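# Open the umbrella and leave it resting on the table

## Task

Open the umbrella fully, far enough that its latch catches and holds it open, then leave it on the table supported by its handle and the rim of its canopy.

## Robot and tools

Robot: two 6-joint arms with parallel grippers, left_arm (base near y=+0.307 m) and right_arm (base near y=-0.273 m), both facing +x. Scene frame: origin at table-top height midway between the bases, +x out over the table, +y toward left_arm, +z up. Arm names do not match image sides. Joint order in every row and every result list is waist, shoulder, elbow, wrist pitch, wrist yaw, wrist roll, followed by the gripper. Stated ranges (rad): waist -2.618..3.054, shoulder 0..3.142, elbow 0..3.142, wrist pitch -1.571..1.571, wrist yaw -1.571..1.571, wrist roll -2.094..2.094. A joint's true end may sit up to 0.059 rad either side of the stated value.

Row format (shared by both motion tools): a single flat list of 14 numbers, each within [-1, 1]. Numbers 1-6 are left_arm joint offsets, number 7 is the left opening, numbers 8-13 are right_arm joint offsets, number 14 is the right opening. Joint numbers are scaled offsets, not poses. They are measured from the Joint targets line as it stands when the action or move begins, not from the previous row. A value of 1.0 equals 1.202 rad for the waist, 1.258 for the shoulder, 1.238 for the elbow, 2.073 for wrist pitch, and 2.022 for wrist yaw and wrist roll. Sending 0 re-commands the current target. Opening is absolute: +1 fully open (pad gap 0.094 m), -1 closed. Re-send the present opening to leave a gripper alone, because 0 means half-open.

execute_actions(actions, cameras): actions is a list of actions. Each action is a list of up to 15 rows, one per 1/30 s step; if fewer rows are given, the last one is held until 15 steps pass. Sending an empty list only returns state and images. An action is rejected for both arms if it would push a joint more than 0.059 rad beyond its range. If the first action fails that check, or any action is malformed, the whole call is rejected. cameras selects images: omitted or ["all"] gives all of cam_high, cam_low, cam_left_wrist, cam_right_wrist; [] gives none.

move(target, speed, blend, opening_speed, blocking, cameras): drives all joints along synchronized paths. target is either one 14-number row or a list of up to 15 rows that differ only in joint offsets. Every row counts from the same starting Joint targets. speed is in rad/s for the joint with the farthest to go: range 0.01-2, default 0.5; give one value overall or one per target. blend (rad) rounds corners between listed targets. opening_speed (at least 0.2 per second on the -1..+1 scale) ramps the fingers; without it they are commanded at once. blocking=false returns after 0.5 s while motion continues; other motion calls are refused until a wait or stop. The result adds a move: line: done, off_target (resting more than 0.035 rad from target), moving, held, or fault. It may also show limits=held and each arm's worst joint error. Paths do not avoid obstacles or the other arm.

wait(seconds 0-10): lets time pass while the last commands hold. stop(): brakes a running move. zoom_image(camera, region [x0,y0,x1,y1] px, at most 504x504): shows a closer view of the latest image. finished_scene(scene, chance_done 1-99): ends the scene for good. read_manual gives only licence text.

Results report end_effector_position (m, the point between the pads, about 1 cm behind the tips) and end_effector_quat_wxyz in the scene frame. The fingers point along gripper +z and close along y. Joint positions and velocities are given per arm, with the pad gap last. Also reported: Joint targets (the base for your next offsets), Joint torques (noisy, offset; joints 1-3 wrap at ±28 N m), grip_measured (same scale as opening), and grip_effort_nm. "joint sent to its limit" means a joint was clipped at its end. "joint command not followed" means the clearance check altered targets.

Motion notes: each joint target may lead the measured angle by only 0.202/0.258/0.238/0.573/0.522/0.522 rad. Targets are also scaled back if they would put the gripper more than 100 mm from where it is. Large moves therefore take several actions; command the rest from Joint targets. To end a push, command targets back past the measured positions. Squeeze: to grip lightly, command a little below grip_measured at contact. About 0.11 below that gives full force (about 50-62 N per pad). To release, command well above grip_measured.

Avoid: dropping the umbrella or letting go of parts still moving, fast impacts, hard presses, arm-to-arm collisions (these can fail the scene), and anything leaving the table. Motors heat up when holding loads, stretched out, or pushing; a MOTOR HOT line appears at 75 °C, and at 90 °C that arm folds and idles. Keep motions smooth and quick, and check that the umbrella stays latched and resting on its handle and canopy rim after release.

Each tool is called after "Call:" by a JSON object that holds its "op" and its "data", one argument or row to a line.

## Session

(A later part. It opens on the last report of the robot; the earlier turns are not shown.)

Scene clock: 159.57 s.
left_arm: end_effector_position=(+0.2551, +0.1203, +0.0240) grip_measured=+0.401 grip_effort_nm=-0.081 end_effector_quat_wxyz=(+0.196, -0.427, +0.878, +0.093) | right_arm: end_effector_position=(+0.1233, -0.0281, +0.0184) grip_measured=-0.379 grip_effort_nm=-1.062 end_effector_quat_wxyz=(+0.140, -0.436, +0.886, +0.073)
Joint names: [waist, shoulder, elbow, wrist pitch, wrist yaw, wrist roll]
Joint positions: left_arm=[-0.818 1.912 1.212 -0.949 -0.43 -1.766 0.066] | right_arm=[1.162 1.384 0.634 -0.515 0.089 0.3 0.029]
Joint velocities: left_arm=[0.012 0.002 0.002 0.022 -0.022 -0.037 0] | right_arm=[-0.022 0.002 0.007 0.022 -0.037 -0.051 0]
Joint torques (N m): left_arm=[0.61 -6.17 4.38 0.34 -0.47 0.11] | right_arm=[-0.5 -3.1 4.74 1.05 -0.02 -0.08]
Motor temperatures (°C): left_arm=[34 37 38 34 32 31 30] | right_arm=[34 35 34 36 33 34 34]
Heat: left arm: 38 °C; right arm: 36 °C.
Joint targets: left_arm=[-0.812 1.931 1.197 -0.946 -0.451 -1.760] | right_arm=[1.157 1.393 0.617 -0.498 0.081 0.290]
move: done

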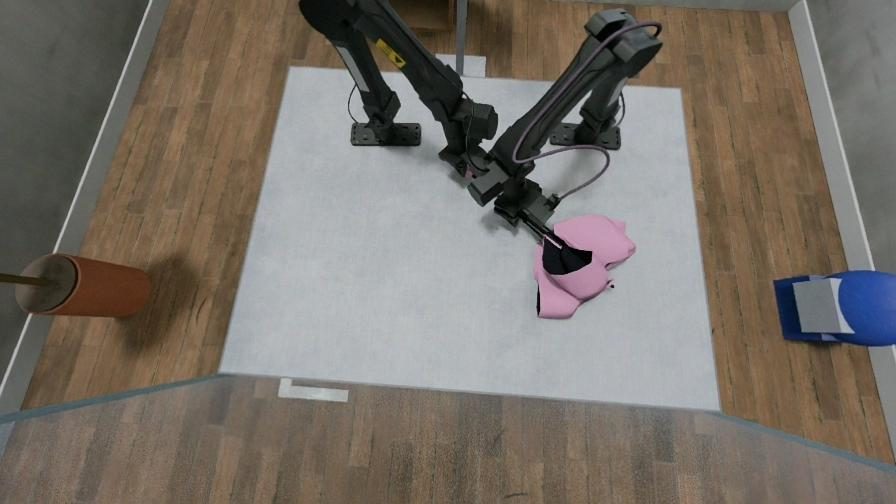

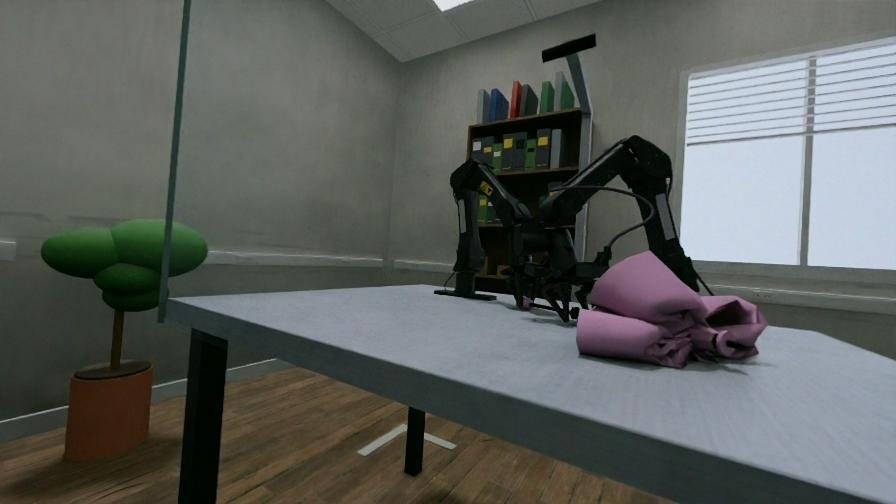

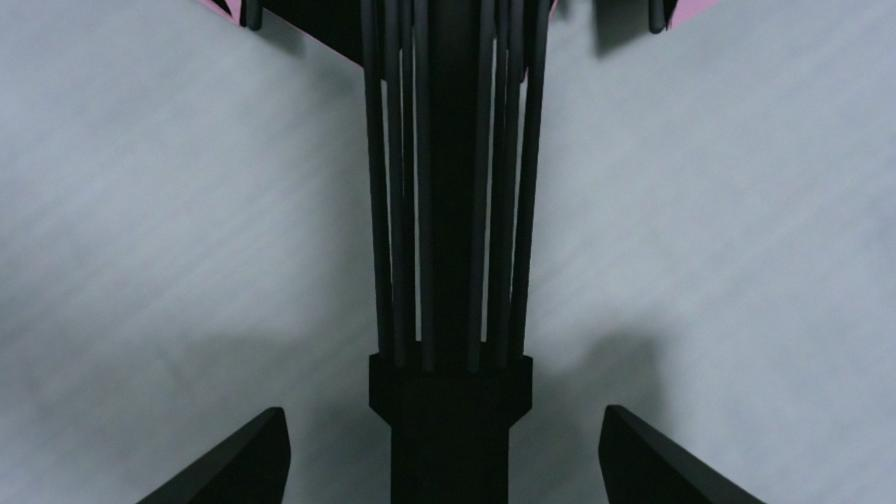

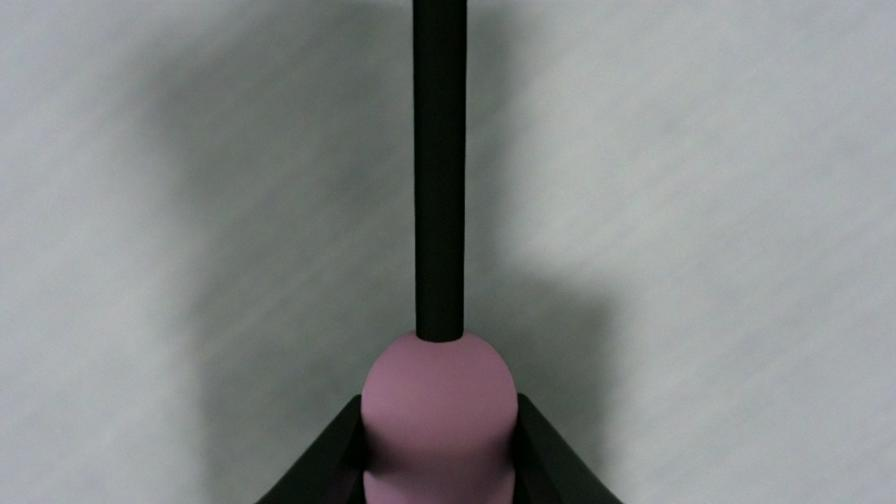

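Call:
{"op": "move", "data": {
  "target": [-0.0183, 0, 0, 0, 0, 0, -0.6, 0, 0, 0, 0, 0, 0, -0.55],
  "speed": 0.2,
  "opening_speed": 0.7,
  "cameras": ["cam_left_wrist", "cam_right_wrist"]
}}

Scene clock: 170.90 s.
left_arm: end_effector_position=(+0.2539, +0.1180, +0.0240) grip_measured=-0.456 grip_effort_nm=-1.028 end_effector_quat_wxyz=(+0.196, -0.423, +0.880, +0.091) | right_arm: end_effector_position=(+0.1233, -0.0281, +0.0184) grip_measured=-0.379 grip_effort_nm=-1.072 end_effector_quat_wxyz=(+0.140, -0.436, +0.886, +0.073)
Joint names: [waist, shoulder, elbow, wrist pitch, wrist yaw, wrist roll]
Joint positions: left_arm=[-0.827 1.912 1.212 -0.948 -0.43 -1.766 0.026] | right_arm=[1.162 1.384 0.634 -0.515 0.089 0.3 0.029]
Joint velocities: left_arm=[0.002 -0.002 0.007 0.022 -0.022 0.007 0] | right_arm=[-0.002 0.022 -0.022 -0.022 0.037 -0.022 0.001]
Joint torques (N m): left_arm=[-0.61 -6.15 4.41 0.33 -0.46 0.11] | right_arm=[-0.54 -3.1 4.74 1.04 -0.03 -0.09]
Motor temperatures (°C): left_arm=[34 36 38 34 32 31 31] | right_arm=[34 35 34 36 33 34 35]
Heat: left arm: 38 °C; right arm: 36 °C.
Joint targets: left_arm=[-0.834 1.931 1.197 -0.946 -0.451 -1.760] | right_arm=[1.157 1.393 0.617 -0.498 0.081 0.290]
move: done
Images, in order (width x height): cam_left_wrist 896x504, cam_right_wrist 896x504.

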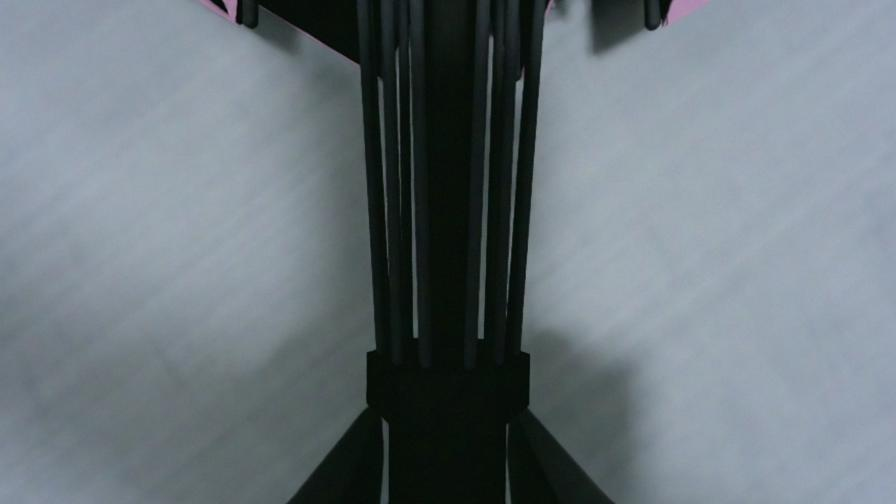

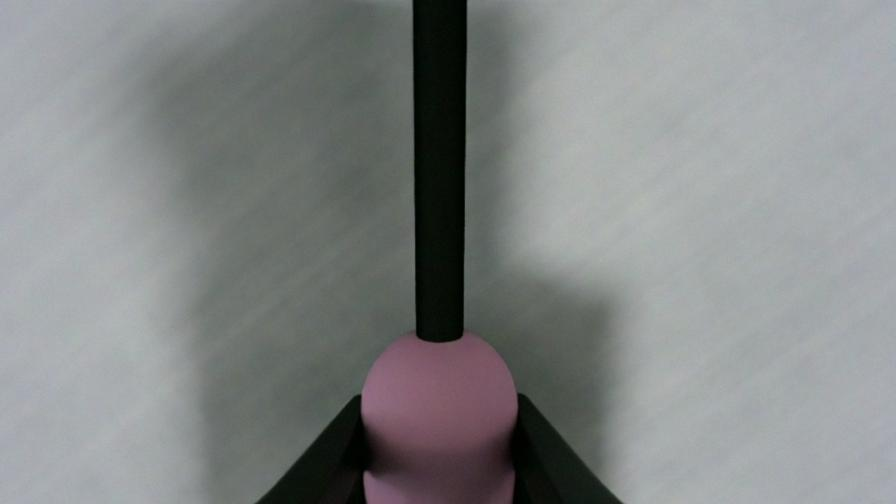

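Call:
{"op": "move", "data": {
  "target": [-0.0116, -0.0811, 0.1607, -0.1278, -0.0158, -0.0129, -0.6, 0.0191, -0.124, 0.1325, -0.1278, 0.0134, 0.0099, -0.55],
  "speed": 0.3
}}

Scene clock: 217.50 s.
left_arm: end_effector_position=(+0.2519, +0.1162, +0.0793) grip_measured=-0.456 grip_effort_nm=-1.033 end_effector_quat_wxyz=(+0.201, -0.419, +0.880, +0.102) | right_arm: end_effector_position=(+0.1201, -0.0314, +0.0693) grip_measured=-0.379 grip_effort_nm=-1.062 end_effector_quat_wxyz=(+0.149, -0.434, +0.885, +0.081)
Joint names: [waist, shoulder, elbow, wrist pitch, wrist yaw, wrist roll]
Joint positions: left_arm=[-0.842 1.857 1.366 -1.181 -0.444 -1.78 0.026] | right_arm=[1.173 1.254 0.75 -0.739 0.094 0.311 0.029]
Joint velocities: left_arm=[-0.007 -0.027 -0.027 -0.051 -0.037 0.022 0] | right_arm=[0.002 0.007 -0.002 -0.022 -0.007 0.022 0]
Joint torques (N m): left_arm=[-0.47 -9.54 8.46 -0.05 -0.64 -0.02] | right_arm=[0.66 -4.44 9.43 0.7 0.23 0]
Motor temperatures (°C): left_arm=[34 36 39 33 32 31 32] | right_arm=[34 35 34 36 33 34 36]
Heat: left arm: 39 °C; right arm: 36 °C.
Joint targets: left_arm=[-0.848 1.829 1.396 -1.211 -0.482 -1.786] | right_arm=[1.180 1.237 0.781 -0.763 0.108 0.310]
move: off_target (left_arm); left_arm: the wrist yaw is farthest, 0.039 rad from its target

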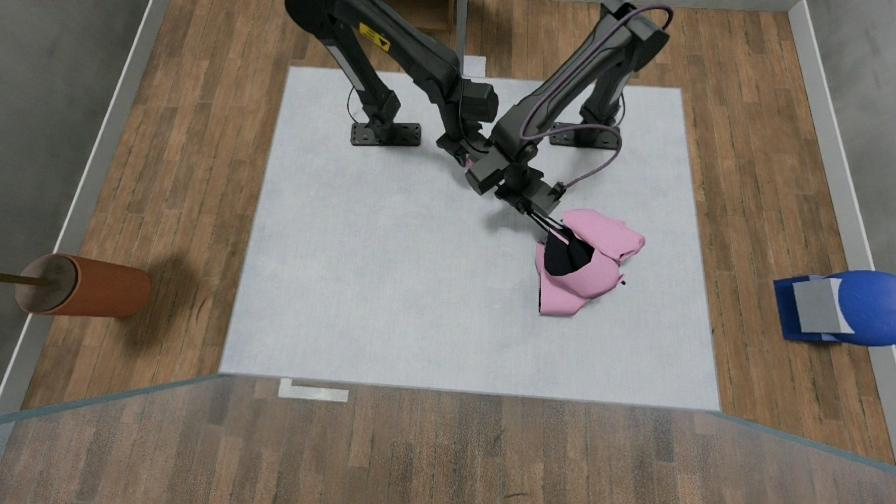

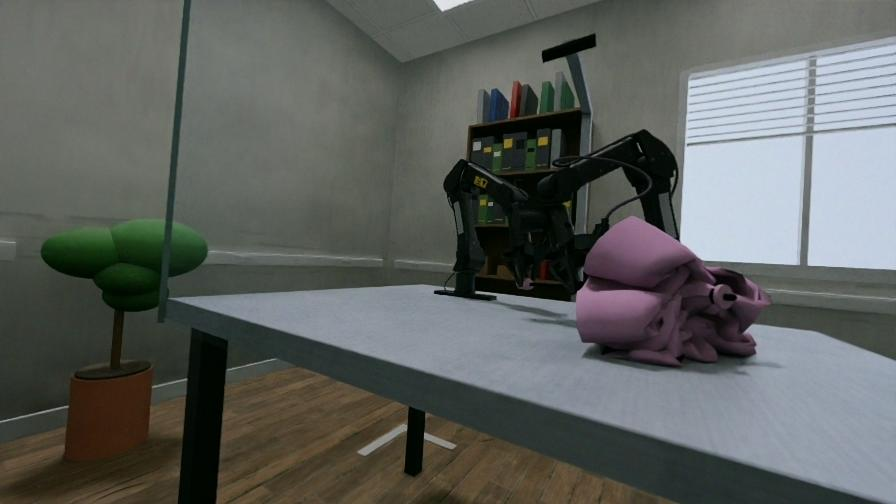

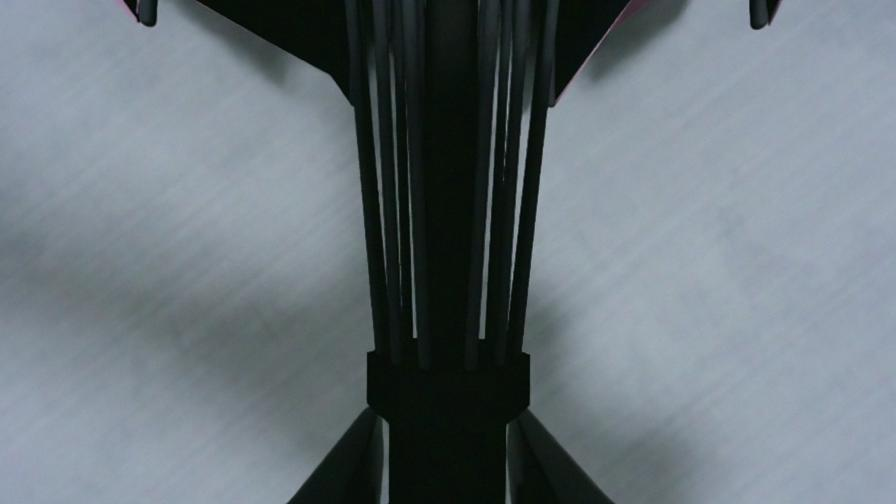

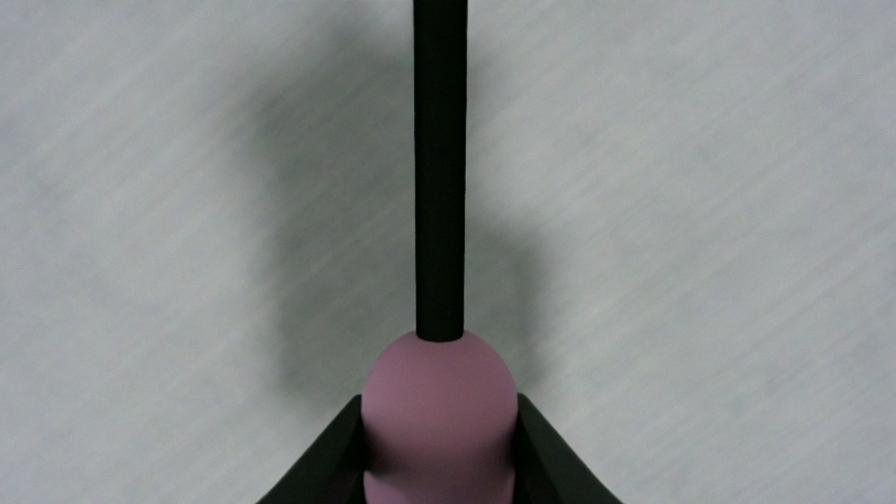

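Call:
{"op": "move", "data": {
  "target": [
    [-0.0316, 0.0485, 0.1317, 0.0125, -0.0608, 0.1424, -0.6, 0.1298, 0.004, 0.0477, -0.0198, 0.1024, 0.1998, -0.55],
    [-0.1057, 0.0231, 0.1567, 0.0839, -0.133, 0.274, -0.6, 0.2787, 0.1057, 0.0646, -0.0159, 0.2404, 0.4149, -0.55]
  ],
  "speed": 0.5,
  "blend": 0.06
}}

Scene clock: 229.43 s.
left_arm: end_effector_position=(+0.3002, +0.0418, +0.1491) grip_measured=-0.456 grip_effort_nm=-1.043 end_effector_quat_wxyz=(+0.350, -0.153, +0.922, +0.063) | right_arm: end_effector_position=(+0.1114, -0.0142, +0.0869) grip_measured=-0.378 grip_effort_nm=-1.072 end_effector_quat_wxyz=(+0.285, -0.165, +0.942, +0.058)
Joint names: [waist, shoulder, elbow, wrist pitch, wrist yaw, wrist roll]
Joint positions: left_arm=[-0.968 1.872 1.554 -1.047 -0.703 -1.246 0.026] | right_arm=[1.505 1.36 0.824 -0.795 0.545 1.158 0.029]
Joint velocities: left_arm=[-0.007 0.017 -0.002 -0.007 -0.081 0.051 0] | right_arm=[-0.007 -0.002 -0.017 0.022 0.081 0.11 0.001]
Joint torques (N m): left_arm=[-0.59 -9.13 9.66 0.96 -0.86 0.21] | right_arm=[0.96 -3.07 9.81 0.75 0.87 -0.07]
Motor temperatures (°C): left_arm=[34 37 40 33 32 31 32] | right_arm=[34 35 35 35 33 34 36]
Heat: left arm: 40 °C; right arm: 36 °C.
Joint targets: left_arm=[-0.975 1.858 1.590 -1.037 -0.751 -1.232] | right_arm=[1.515 1.370 0.861 -0.796 0.594 1.149]
move: off_target (left_arm, right_arm); left_arm: the wrist yaw is farthest, 0.048 rad from its target; right_arm: the wrist yaw is farthest, 0.049 rad from its target

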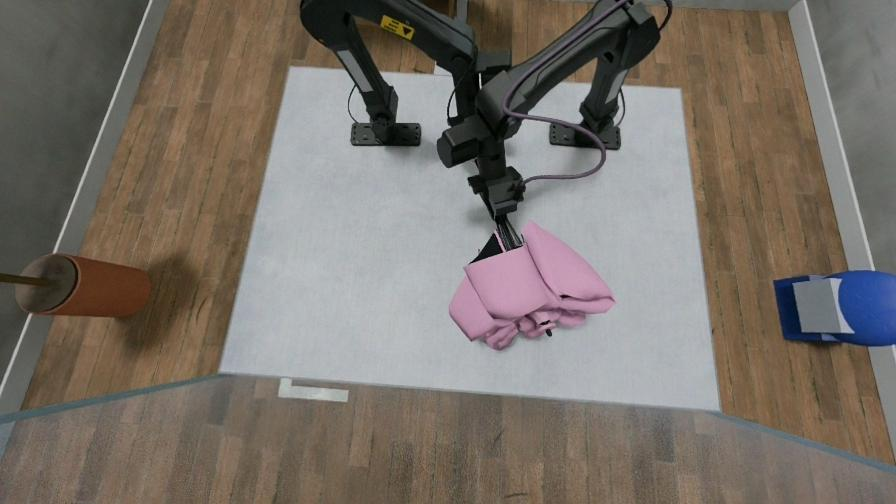

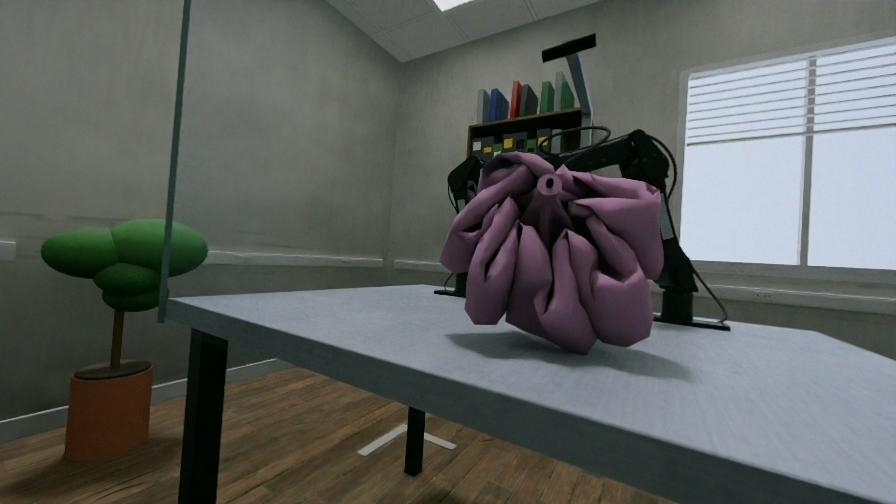

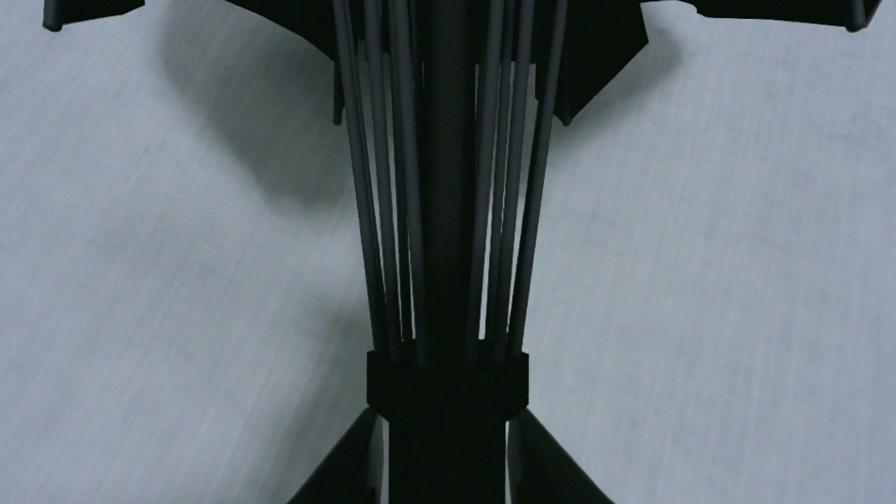

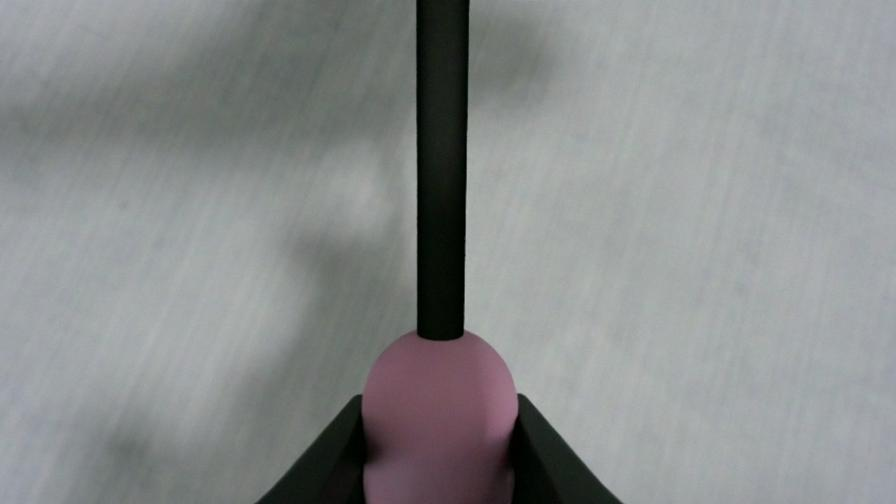

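Call:
{"op": "move", "data": {
  "target": [
    [-0.1131, -0.1137, -0.1583, 0.1235, -0.1108, 0.1019, -0.6, 0.1406, 0.1797, 0.0363, -0.0309, 0.1637, 0.2107, -0.55],
    [-0.2571, -0.1979, -0.3134, 0.2552, -0.2493, 0.1652, -0.6, 0.2238, 0.407, 0.0913, -0.1143, 0.2854, 0.4224, -0.55]
  ],
  "speed": 0.5,
  "blend": 0.06
}}

Scene clock: 241.70 s.
left_arm: end_effector_position=(+0.2492, +0.0040, +0.2295) grip_measured=-0.457 grip_effort_nm=-1.038 end_effector_quat_wxyz=(+0.603, -0.021, +0.797, +0.027) | right_arm: end_effector_position=(+0.1083, +0.0002, +0.0705) grip_measured=-0.378 grip_effort_nm=-1.062 end_effector_quat_wxyz=(+0.535, -0.025, +0.844, +0.034)
Joint names: [waist, shoulder, elbow, wrist pitch, wrist yaw, wrist roll]
Joint positions: left_arm=[-1.272 1.641 1.215 -0.526 -1.231 -0.906 0.026] | right_arm=[1.775 1.868 0.946 -1.007 1.099 2.003 0.029]
Joint velocities: left_arm=[0.002 -0.002 0.012 0.022 0.007 0.007 0.001] | right_arm=[-0.017 -0.002 -0.012 -0.022 -0.007 -0.037 -0.001]
Joint torques (N m): left_arm=[-0.98 -9.02 6.02 1.58 -0.71 0.13] | right_arm=[0.91 -5.2 7.15 -0.38 1.33 0.01]
Motor temperatures (°C): left_arm=[34 37 40 34 33 31 32] | right_arm=[34 35 35 35 33 34 36]
Heat: left arm: 40 °C; right arm: 36 °C.
Joint targets: left_arm=[-1.284 1.609 1.202 -0.508 -1.255 -0.898] | right_arm=[1.784 1.882 0.974 -1.033 1.171 2.003]
move: off_target (right_arm); right_arm: the wrist yaw is farthest, 0.072 rad from its target

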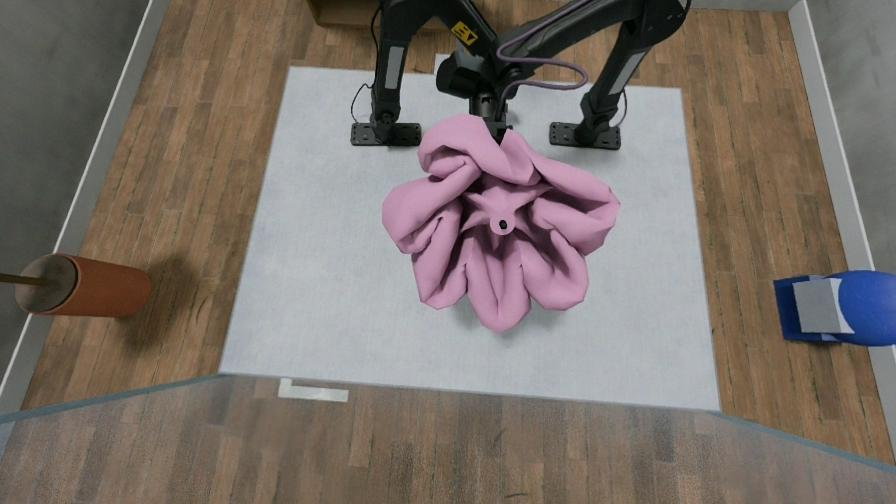

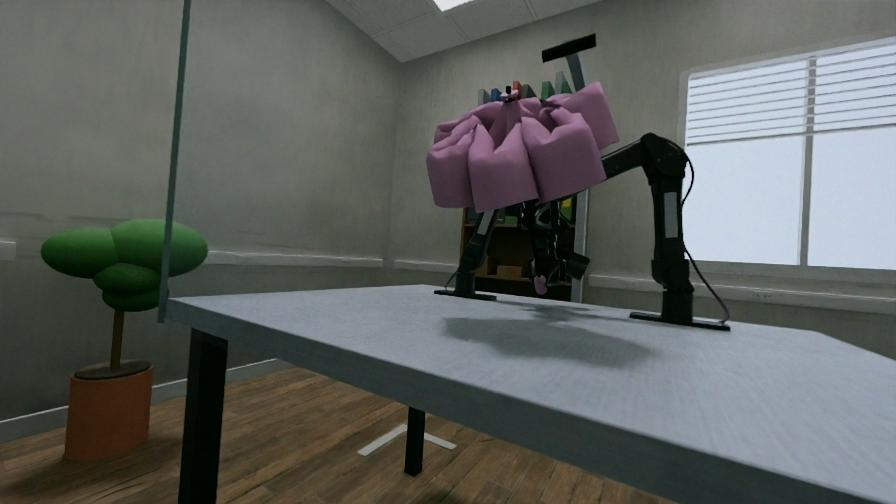

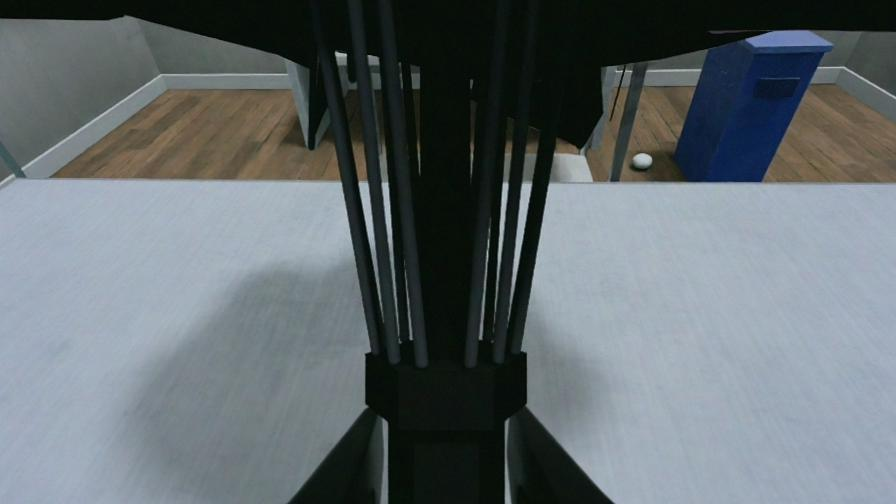

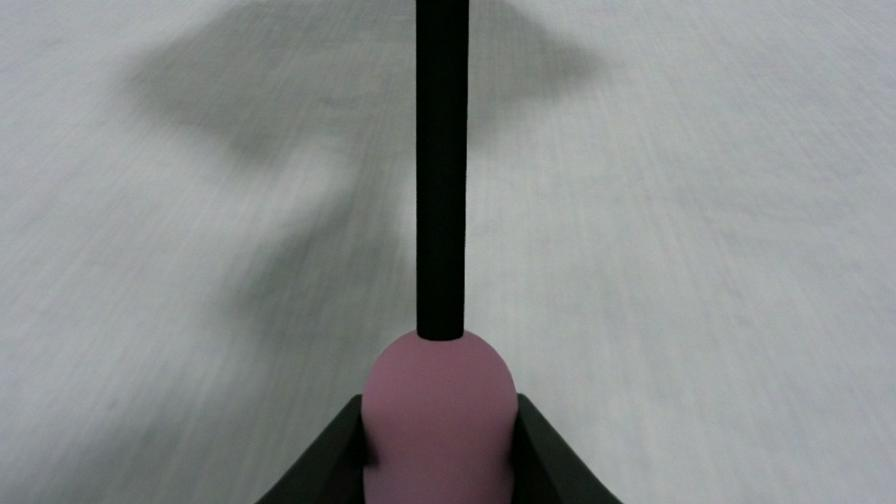

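Call:
{"op": "move", "data": {
  "target": [
    [0.0832, 0.0048, 0.0953, 0.0232, 0.0445, 0.0831, -0.6, 0, 0, 0, 0, 0, 0, -0.55],
    [0.1614, 0.039, 0.2141, 0.0256, 0.0801, 0.1548, -0.6, 0, 0, 0, 0, 0, 0, -0.55]
  ],
  "speed": 0.3,
  "blend": 0.05
}}

Scene clock: 268.77 s.
left_arm: end_effector_position=(+0.3101, +0.0074, +0.2926) grip_measured=-0.457 grip_effort_nm=-1.048 end_effector_quat_wxyz=(+0.595, -0.017, +0.803, +0.029) | right_arm: end_effector_position=(+0.1085, -0.0002, +0.0709) grip_measured=-0.378 grip_effort_nm=-1.057 end_effector_quat_wxyz=(+0.536, -0.021, +0.843, +0.036)
Joint names: [waist, shoulder, elbow, wrist pitch, wrist yaw, wrist roll]
Joint positions: left_arm=[-1.096 1.643 1.431 -0.473 -1.094 -0.602 0.026] | right_arm=[1.775 1.868 0.946 -1.011 1.101 2.015 0.029]
Joint velocities: left_arm=[-0.007 -0.007 -0.017 -0.007 -0.051 0.007 0] | right_arm=[0.012 -0.007 -0.007 0.066 -0.022 -0.037 -0.001]
Joint torques (N m): left_arm=[0.54 -5.81 10.39 1.92 -0.36 0.2] | right_arm=[0.9 -5.24 7.15 -0.34 1.33 -0.1]
Motor temperatures (°C): left_arm=[34 37 39 36 33 31 33] | right_arm=[34 35 34 34 35 34 36]
Heat: left arm: 39 °C; right arm: 36 °C.
Joint targets: left_arm=[-1.090 1.658 1.467 -0.455 -1.094 -0.585] | right_arm=[1.784 1.882 0.974 -1.033 1.172 2.003]
move: off_target (left_arm, right_arm); left_arm: the elbow is farthest, 0.036 rad from its target; right_arm: the wrist yaw is farthest, 0.070 rad from its target

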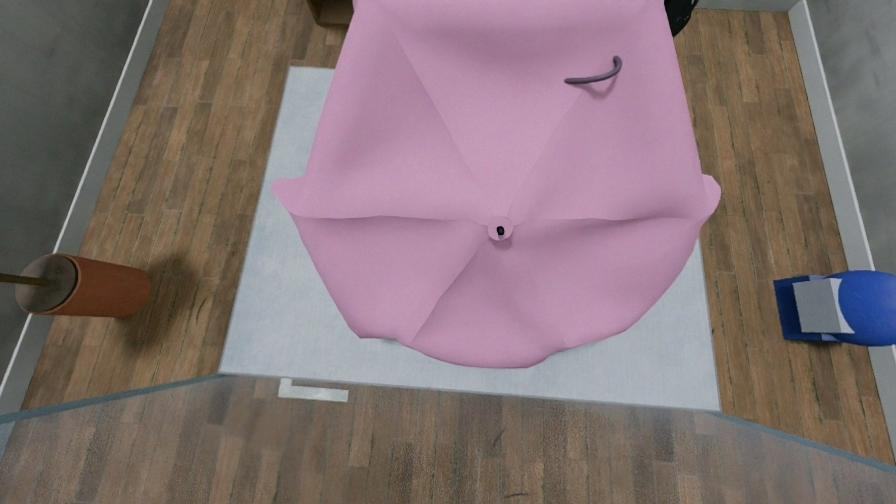

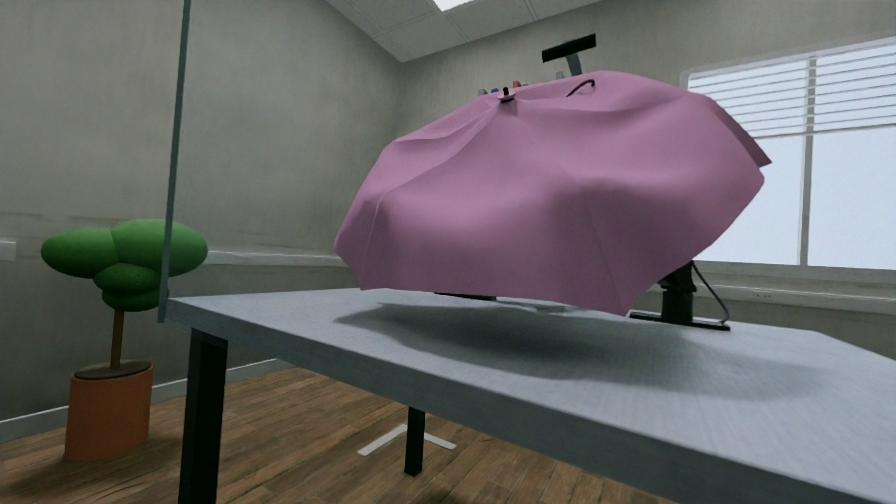

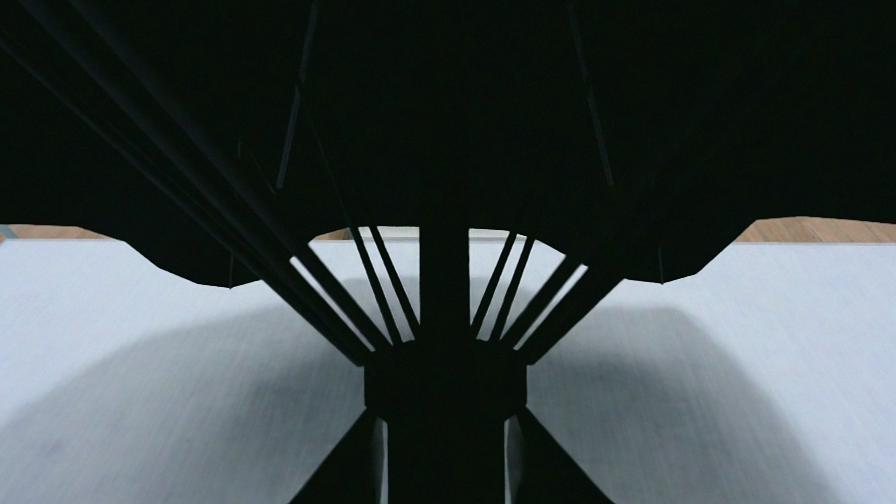

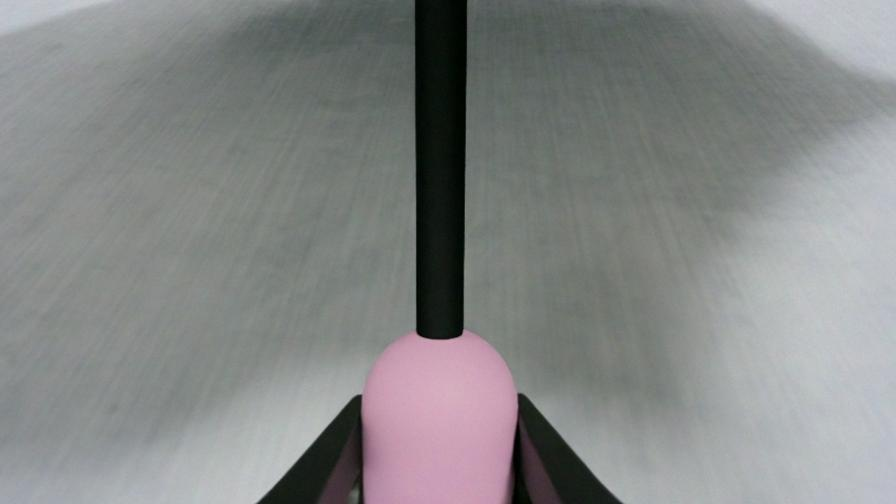

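Call:
{"op": "move", "data": {
  "target": [
    [0.0666, 0.0509, 0.1559, -0.0145, 0.0317, 0.0485, -0.6, 0, 0, 0, 0, 0, 0, -0.55],
    [0.1348, 0.1224, 0.3578, -0.0579, 0.0663, 0.089, -0.6, 0, 0, 0, 0, 0, 0, -0.55]
  ],
  "speed": 0.35,
  "blend": 0.05
}}

Scene clock: 277.20 s.
left_arm: end_effector_position=(+0.3645, -0.0043, +0.3263) grip_measured=-0.459 grip_effort_nm=-1.033 end_effector_quat_wxyz=(+0.549, +0.040, +0.833, +0.045) | right_arm: end_effector_position=(+0.1186, +0.0058, +0.0870) grip_measured=-0.378 grip_effort_nm=-1.072 end_effector_quat_wxyz=(+0.570, -0.006, +0.820, +0.059)
Joint names: [waist, shoulder, elbow, wrist pitch, wrist yaw, wrist roll]
Joint positions: left_arm=[-0.958 1.811 1.834 -0.706 -0.899 -0.436 0.025] | right_arm=[1.756 1.868 0.955 -1.025 1.193 2.059 0.029]
Joint velocities: left_arm=[-0.002 -0.017 -0.027 -0.051 -0.051 0.022 0] | right_arm=[-0.002 -0.012 -0.002 -0.007 -0.022 0.037 0]
Joint torques (N m): left_arm=[2.66 -8.01 13.6 3.21 -0.92 0.41] | right_arm=[2.81 -5.27 6.34 -0.21 0.32 -0.54]
Motor temperatures (°C): left_arm=[34 37 40 37 33 31 33] | right_arm=[34 35 34 34 35 34 36]
Heat: left arm: 40 °C; right arm: 36 °C.
Joint targets: left_arm=[-0.928 1.812 1.910 -0.575 -0.960 -0.405] | right_arm=[1.784 1.882 0.974 -1.032 1.172 2.003]
move: off_target (left_arm, right_arm); left_arm: the wrist pitch is farthest, 0.131 rad from its target; right_arm: the wrist roll is farthest, 0.056 rad from its target

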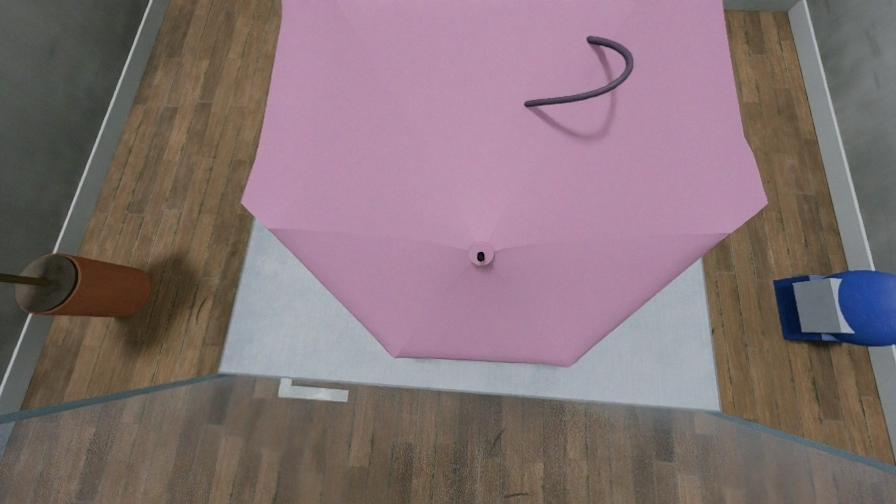

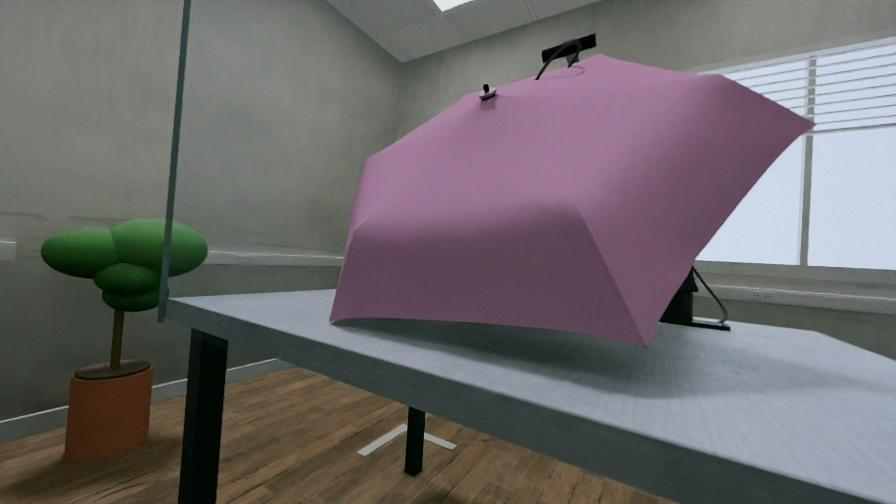

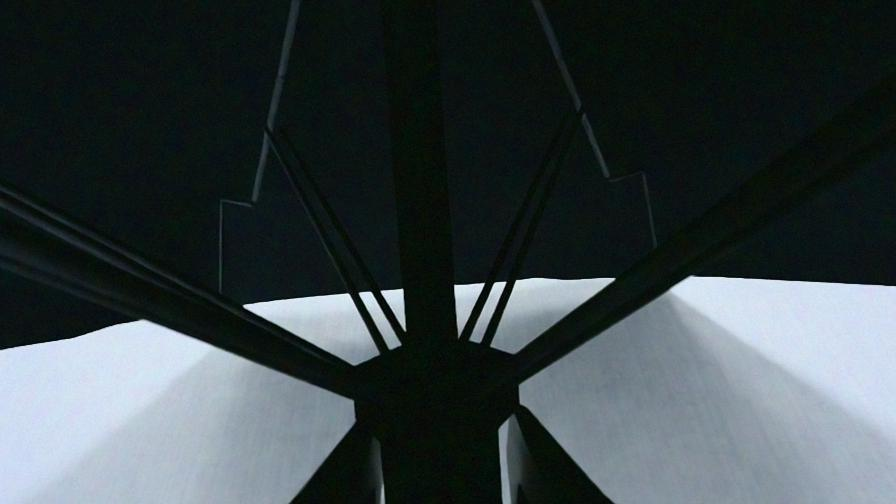

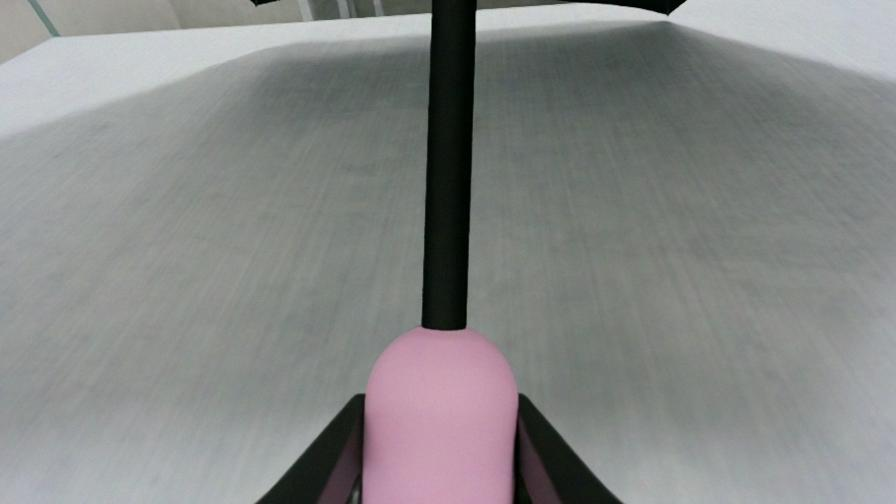

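Call:
{"op": "move", "data": {
  "target": [0.0141, -0.0095, 0.0565, 0.0338, -0.0297, -0.0074, -0.6, -0.0058, -0.0429, -0.0057, 0.0285, -0.0554, -0.0475, -0.55],
  "speed": 0.25
}}

Scene clock: 301.20 s.
left_arm: end_effector_position=(+0.3688, +0.0013, +0.3464) grip_measured=-0.459 grip_effort_nm=-1.038 end_effector_quat_wxyz=(+0.562, +0.024, +0.826, +0.042) | right_arm: end_effector_position=(+0.1208, +0.0058, +0.0959) grip_measured=-0.378 grip_effort_nm=-1.072 end_effector_quat_wxyz=(+0.564, -0.015, +0.824, +0.055)
Joint names: [waist, shoulder, elbow, wrist pitch, wrist yaw, wrist roll]
Joint positions: left_arm=[-0.947 1.811 1.887 -0.716 -0.915 -0.429 0.025] | right_arm=[1.745 1.822 0.955 -1.021 1.184 1.99 0.029]
Joint velocities: left_arm=[-0.002 -0.012 -0.017 -0.037 0.051 0.051 0.001] | right_arm=[-0.012 0.002 0.007 0.007 0.051 0.022 0]
Joint torques (N m): left_arm=[3.21 -8.87 14.98 4.11 -1.34 0.15] | right_arm=[3.18 -5.67 5.91 0.37 -0.82 -0.79]
Motor temperatures (°C): left_arm=[34 38 43 47 33 31 33] | right_arm=[34 35 35 34 34 35 37]
Heat: left arm: 47 °C; right arm: 37 °C.
Joint targets: left_arm=[-0.911 1.800 1.980 -0.505 -1.020 -0.420] | right_arm=[1.777 1.828 0.967 -0.974 1.059 1.907]
move: off_target (left_arm, right_arm); left_arm: the wrist pitch is farthest, 0.211 rad from its target; right_arm: the wrist yaw is farthest, 0.124 rad from its target

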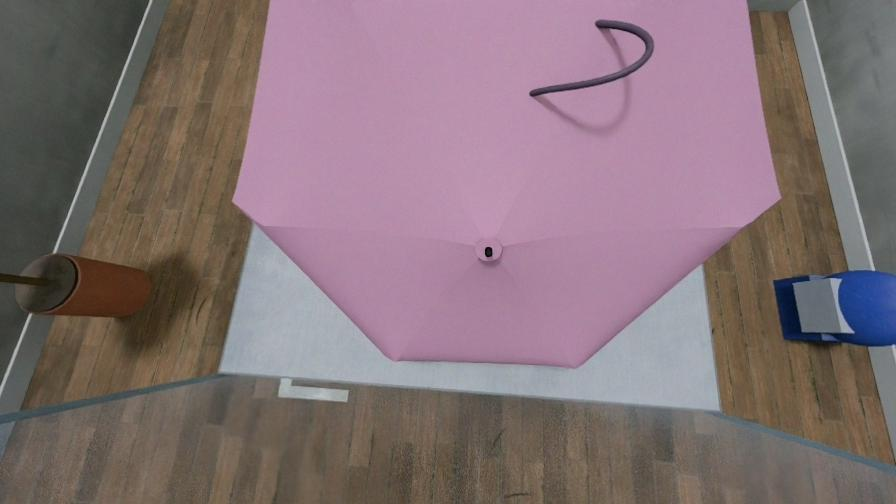

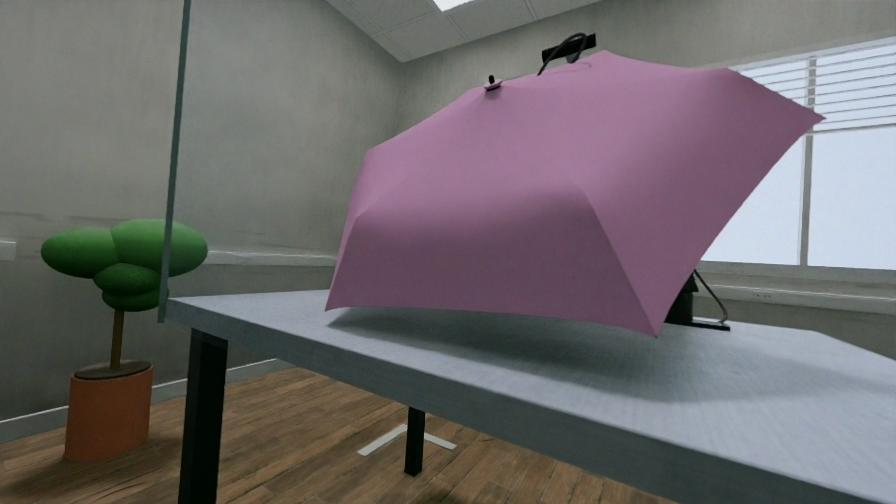

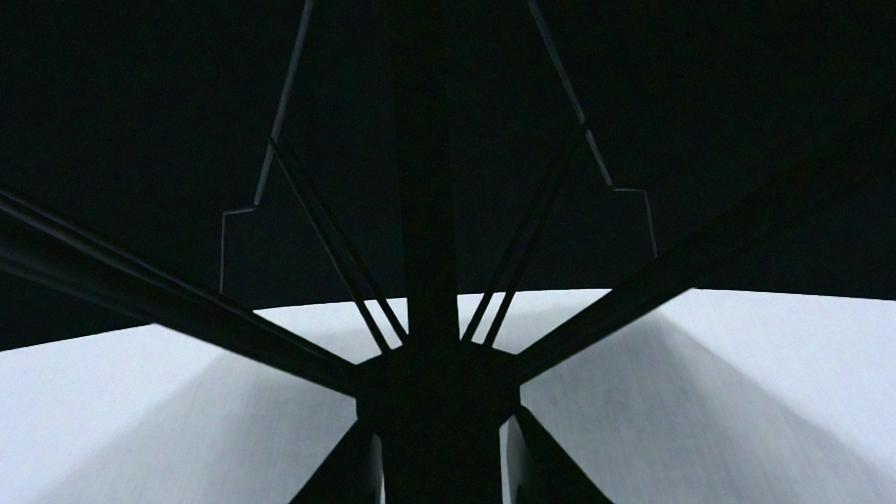

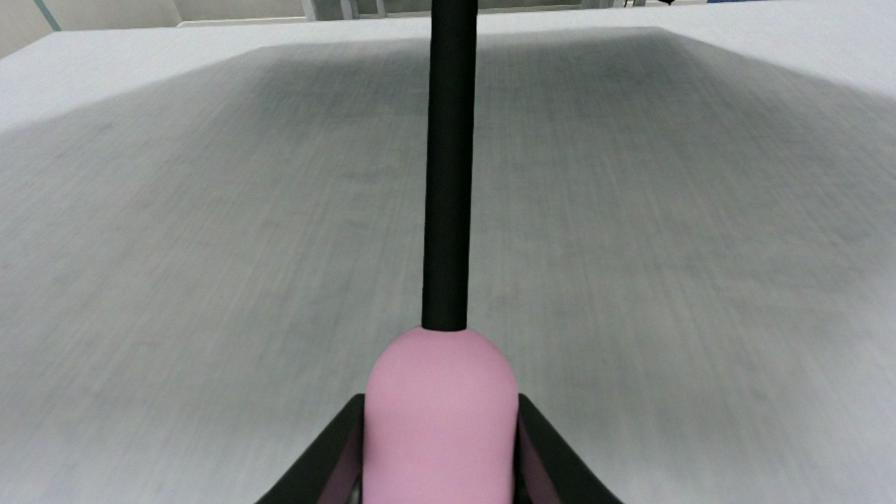

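Call:
{"op": "execute_actions", "data": {
  "actions": [],
  "cameras": ["cam_high", "cam_low"]
}}

Scene clock: 314.50 s.
left_arm: end_effector_position=(+0.3687, +0.0015, +0.3463) grip_measured=-0.459 grip_effort_nm=-1.038 end_effector_quat_wxyz=(+0.562, +0.025, +0.826, +0.042) | right_arm: end_effector_position=(+0.1208, +0.0060, +0.0958) grip_measured=-0.378 grip_effort_nm=-1.062 end_effector_quat_wxyz=(+0.564, -0.015, +0.824, +0.055)
Joint names: [waist, shoulder, elbow, wrist pitch, wrist yaw, wrist roll]
Joint positions: left_arm=[-0.947 1.811 1.887 -0.717 -0.915 -0.429 0.025] | right_arm=[1.745 1.822 0.955 -1.019 1.184 1.989 0.029]
Joint velocities: left_arm=[0.002 -0.002 0.007 -0.007 -0.037 -0.037 -0.001] | right_arm=[0.002 -0.017 -0.012 -0.022 0.022 -0.022 0.001]
Joint torques (N m): left_arm=[3.21 -8.85 14.95 4.1 -1.34 0.15] | right_arm=[3.19 -5.67 5.9 0.36 -0.81 -0.79]
Motor temperatures (°C): left_arm=[34 38 43 53 34 31 33] | right_arm=[34 35 35 34 34 35 37]
Heat: left arm: 53 °C; right arm: 37 °C.
Joint targets: left_arm=[-0.911 1.800 1.980 -0.505 -1.020 -0.420] | right_arm=[1.777 1.828 0.967 -0.973 1.059 1.907]
Tool commands: left_gripper/opening=-0.6 right_gripper/opening=-0.55
Images, in order (width x height): cam_high 896x504, cam_low 896x504.

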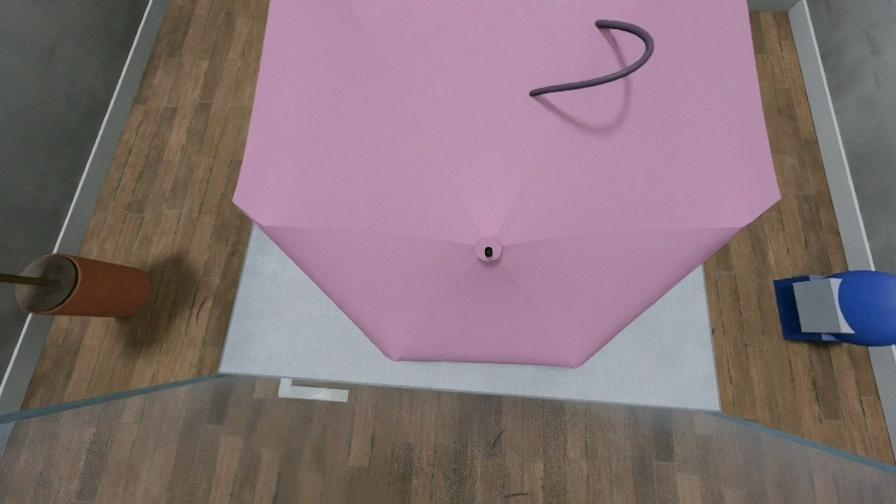

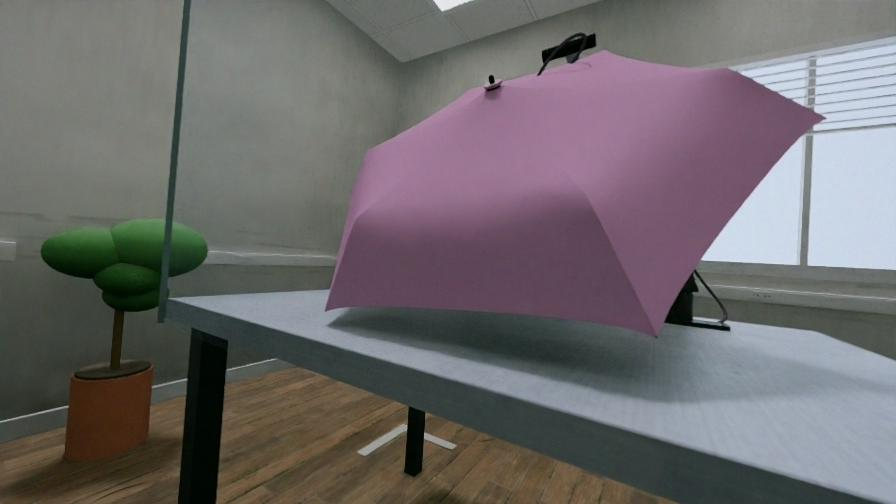

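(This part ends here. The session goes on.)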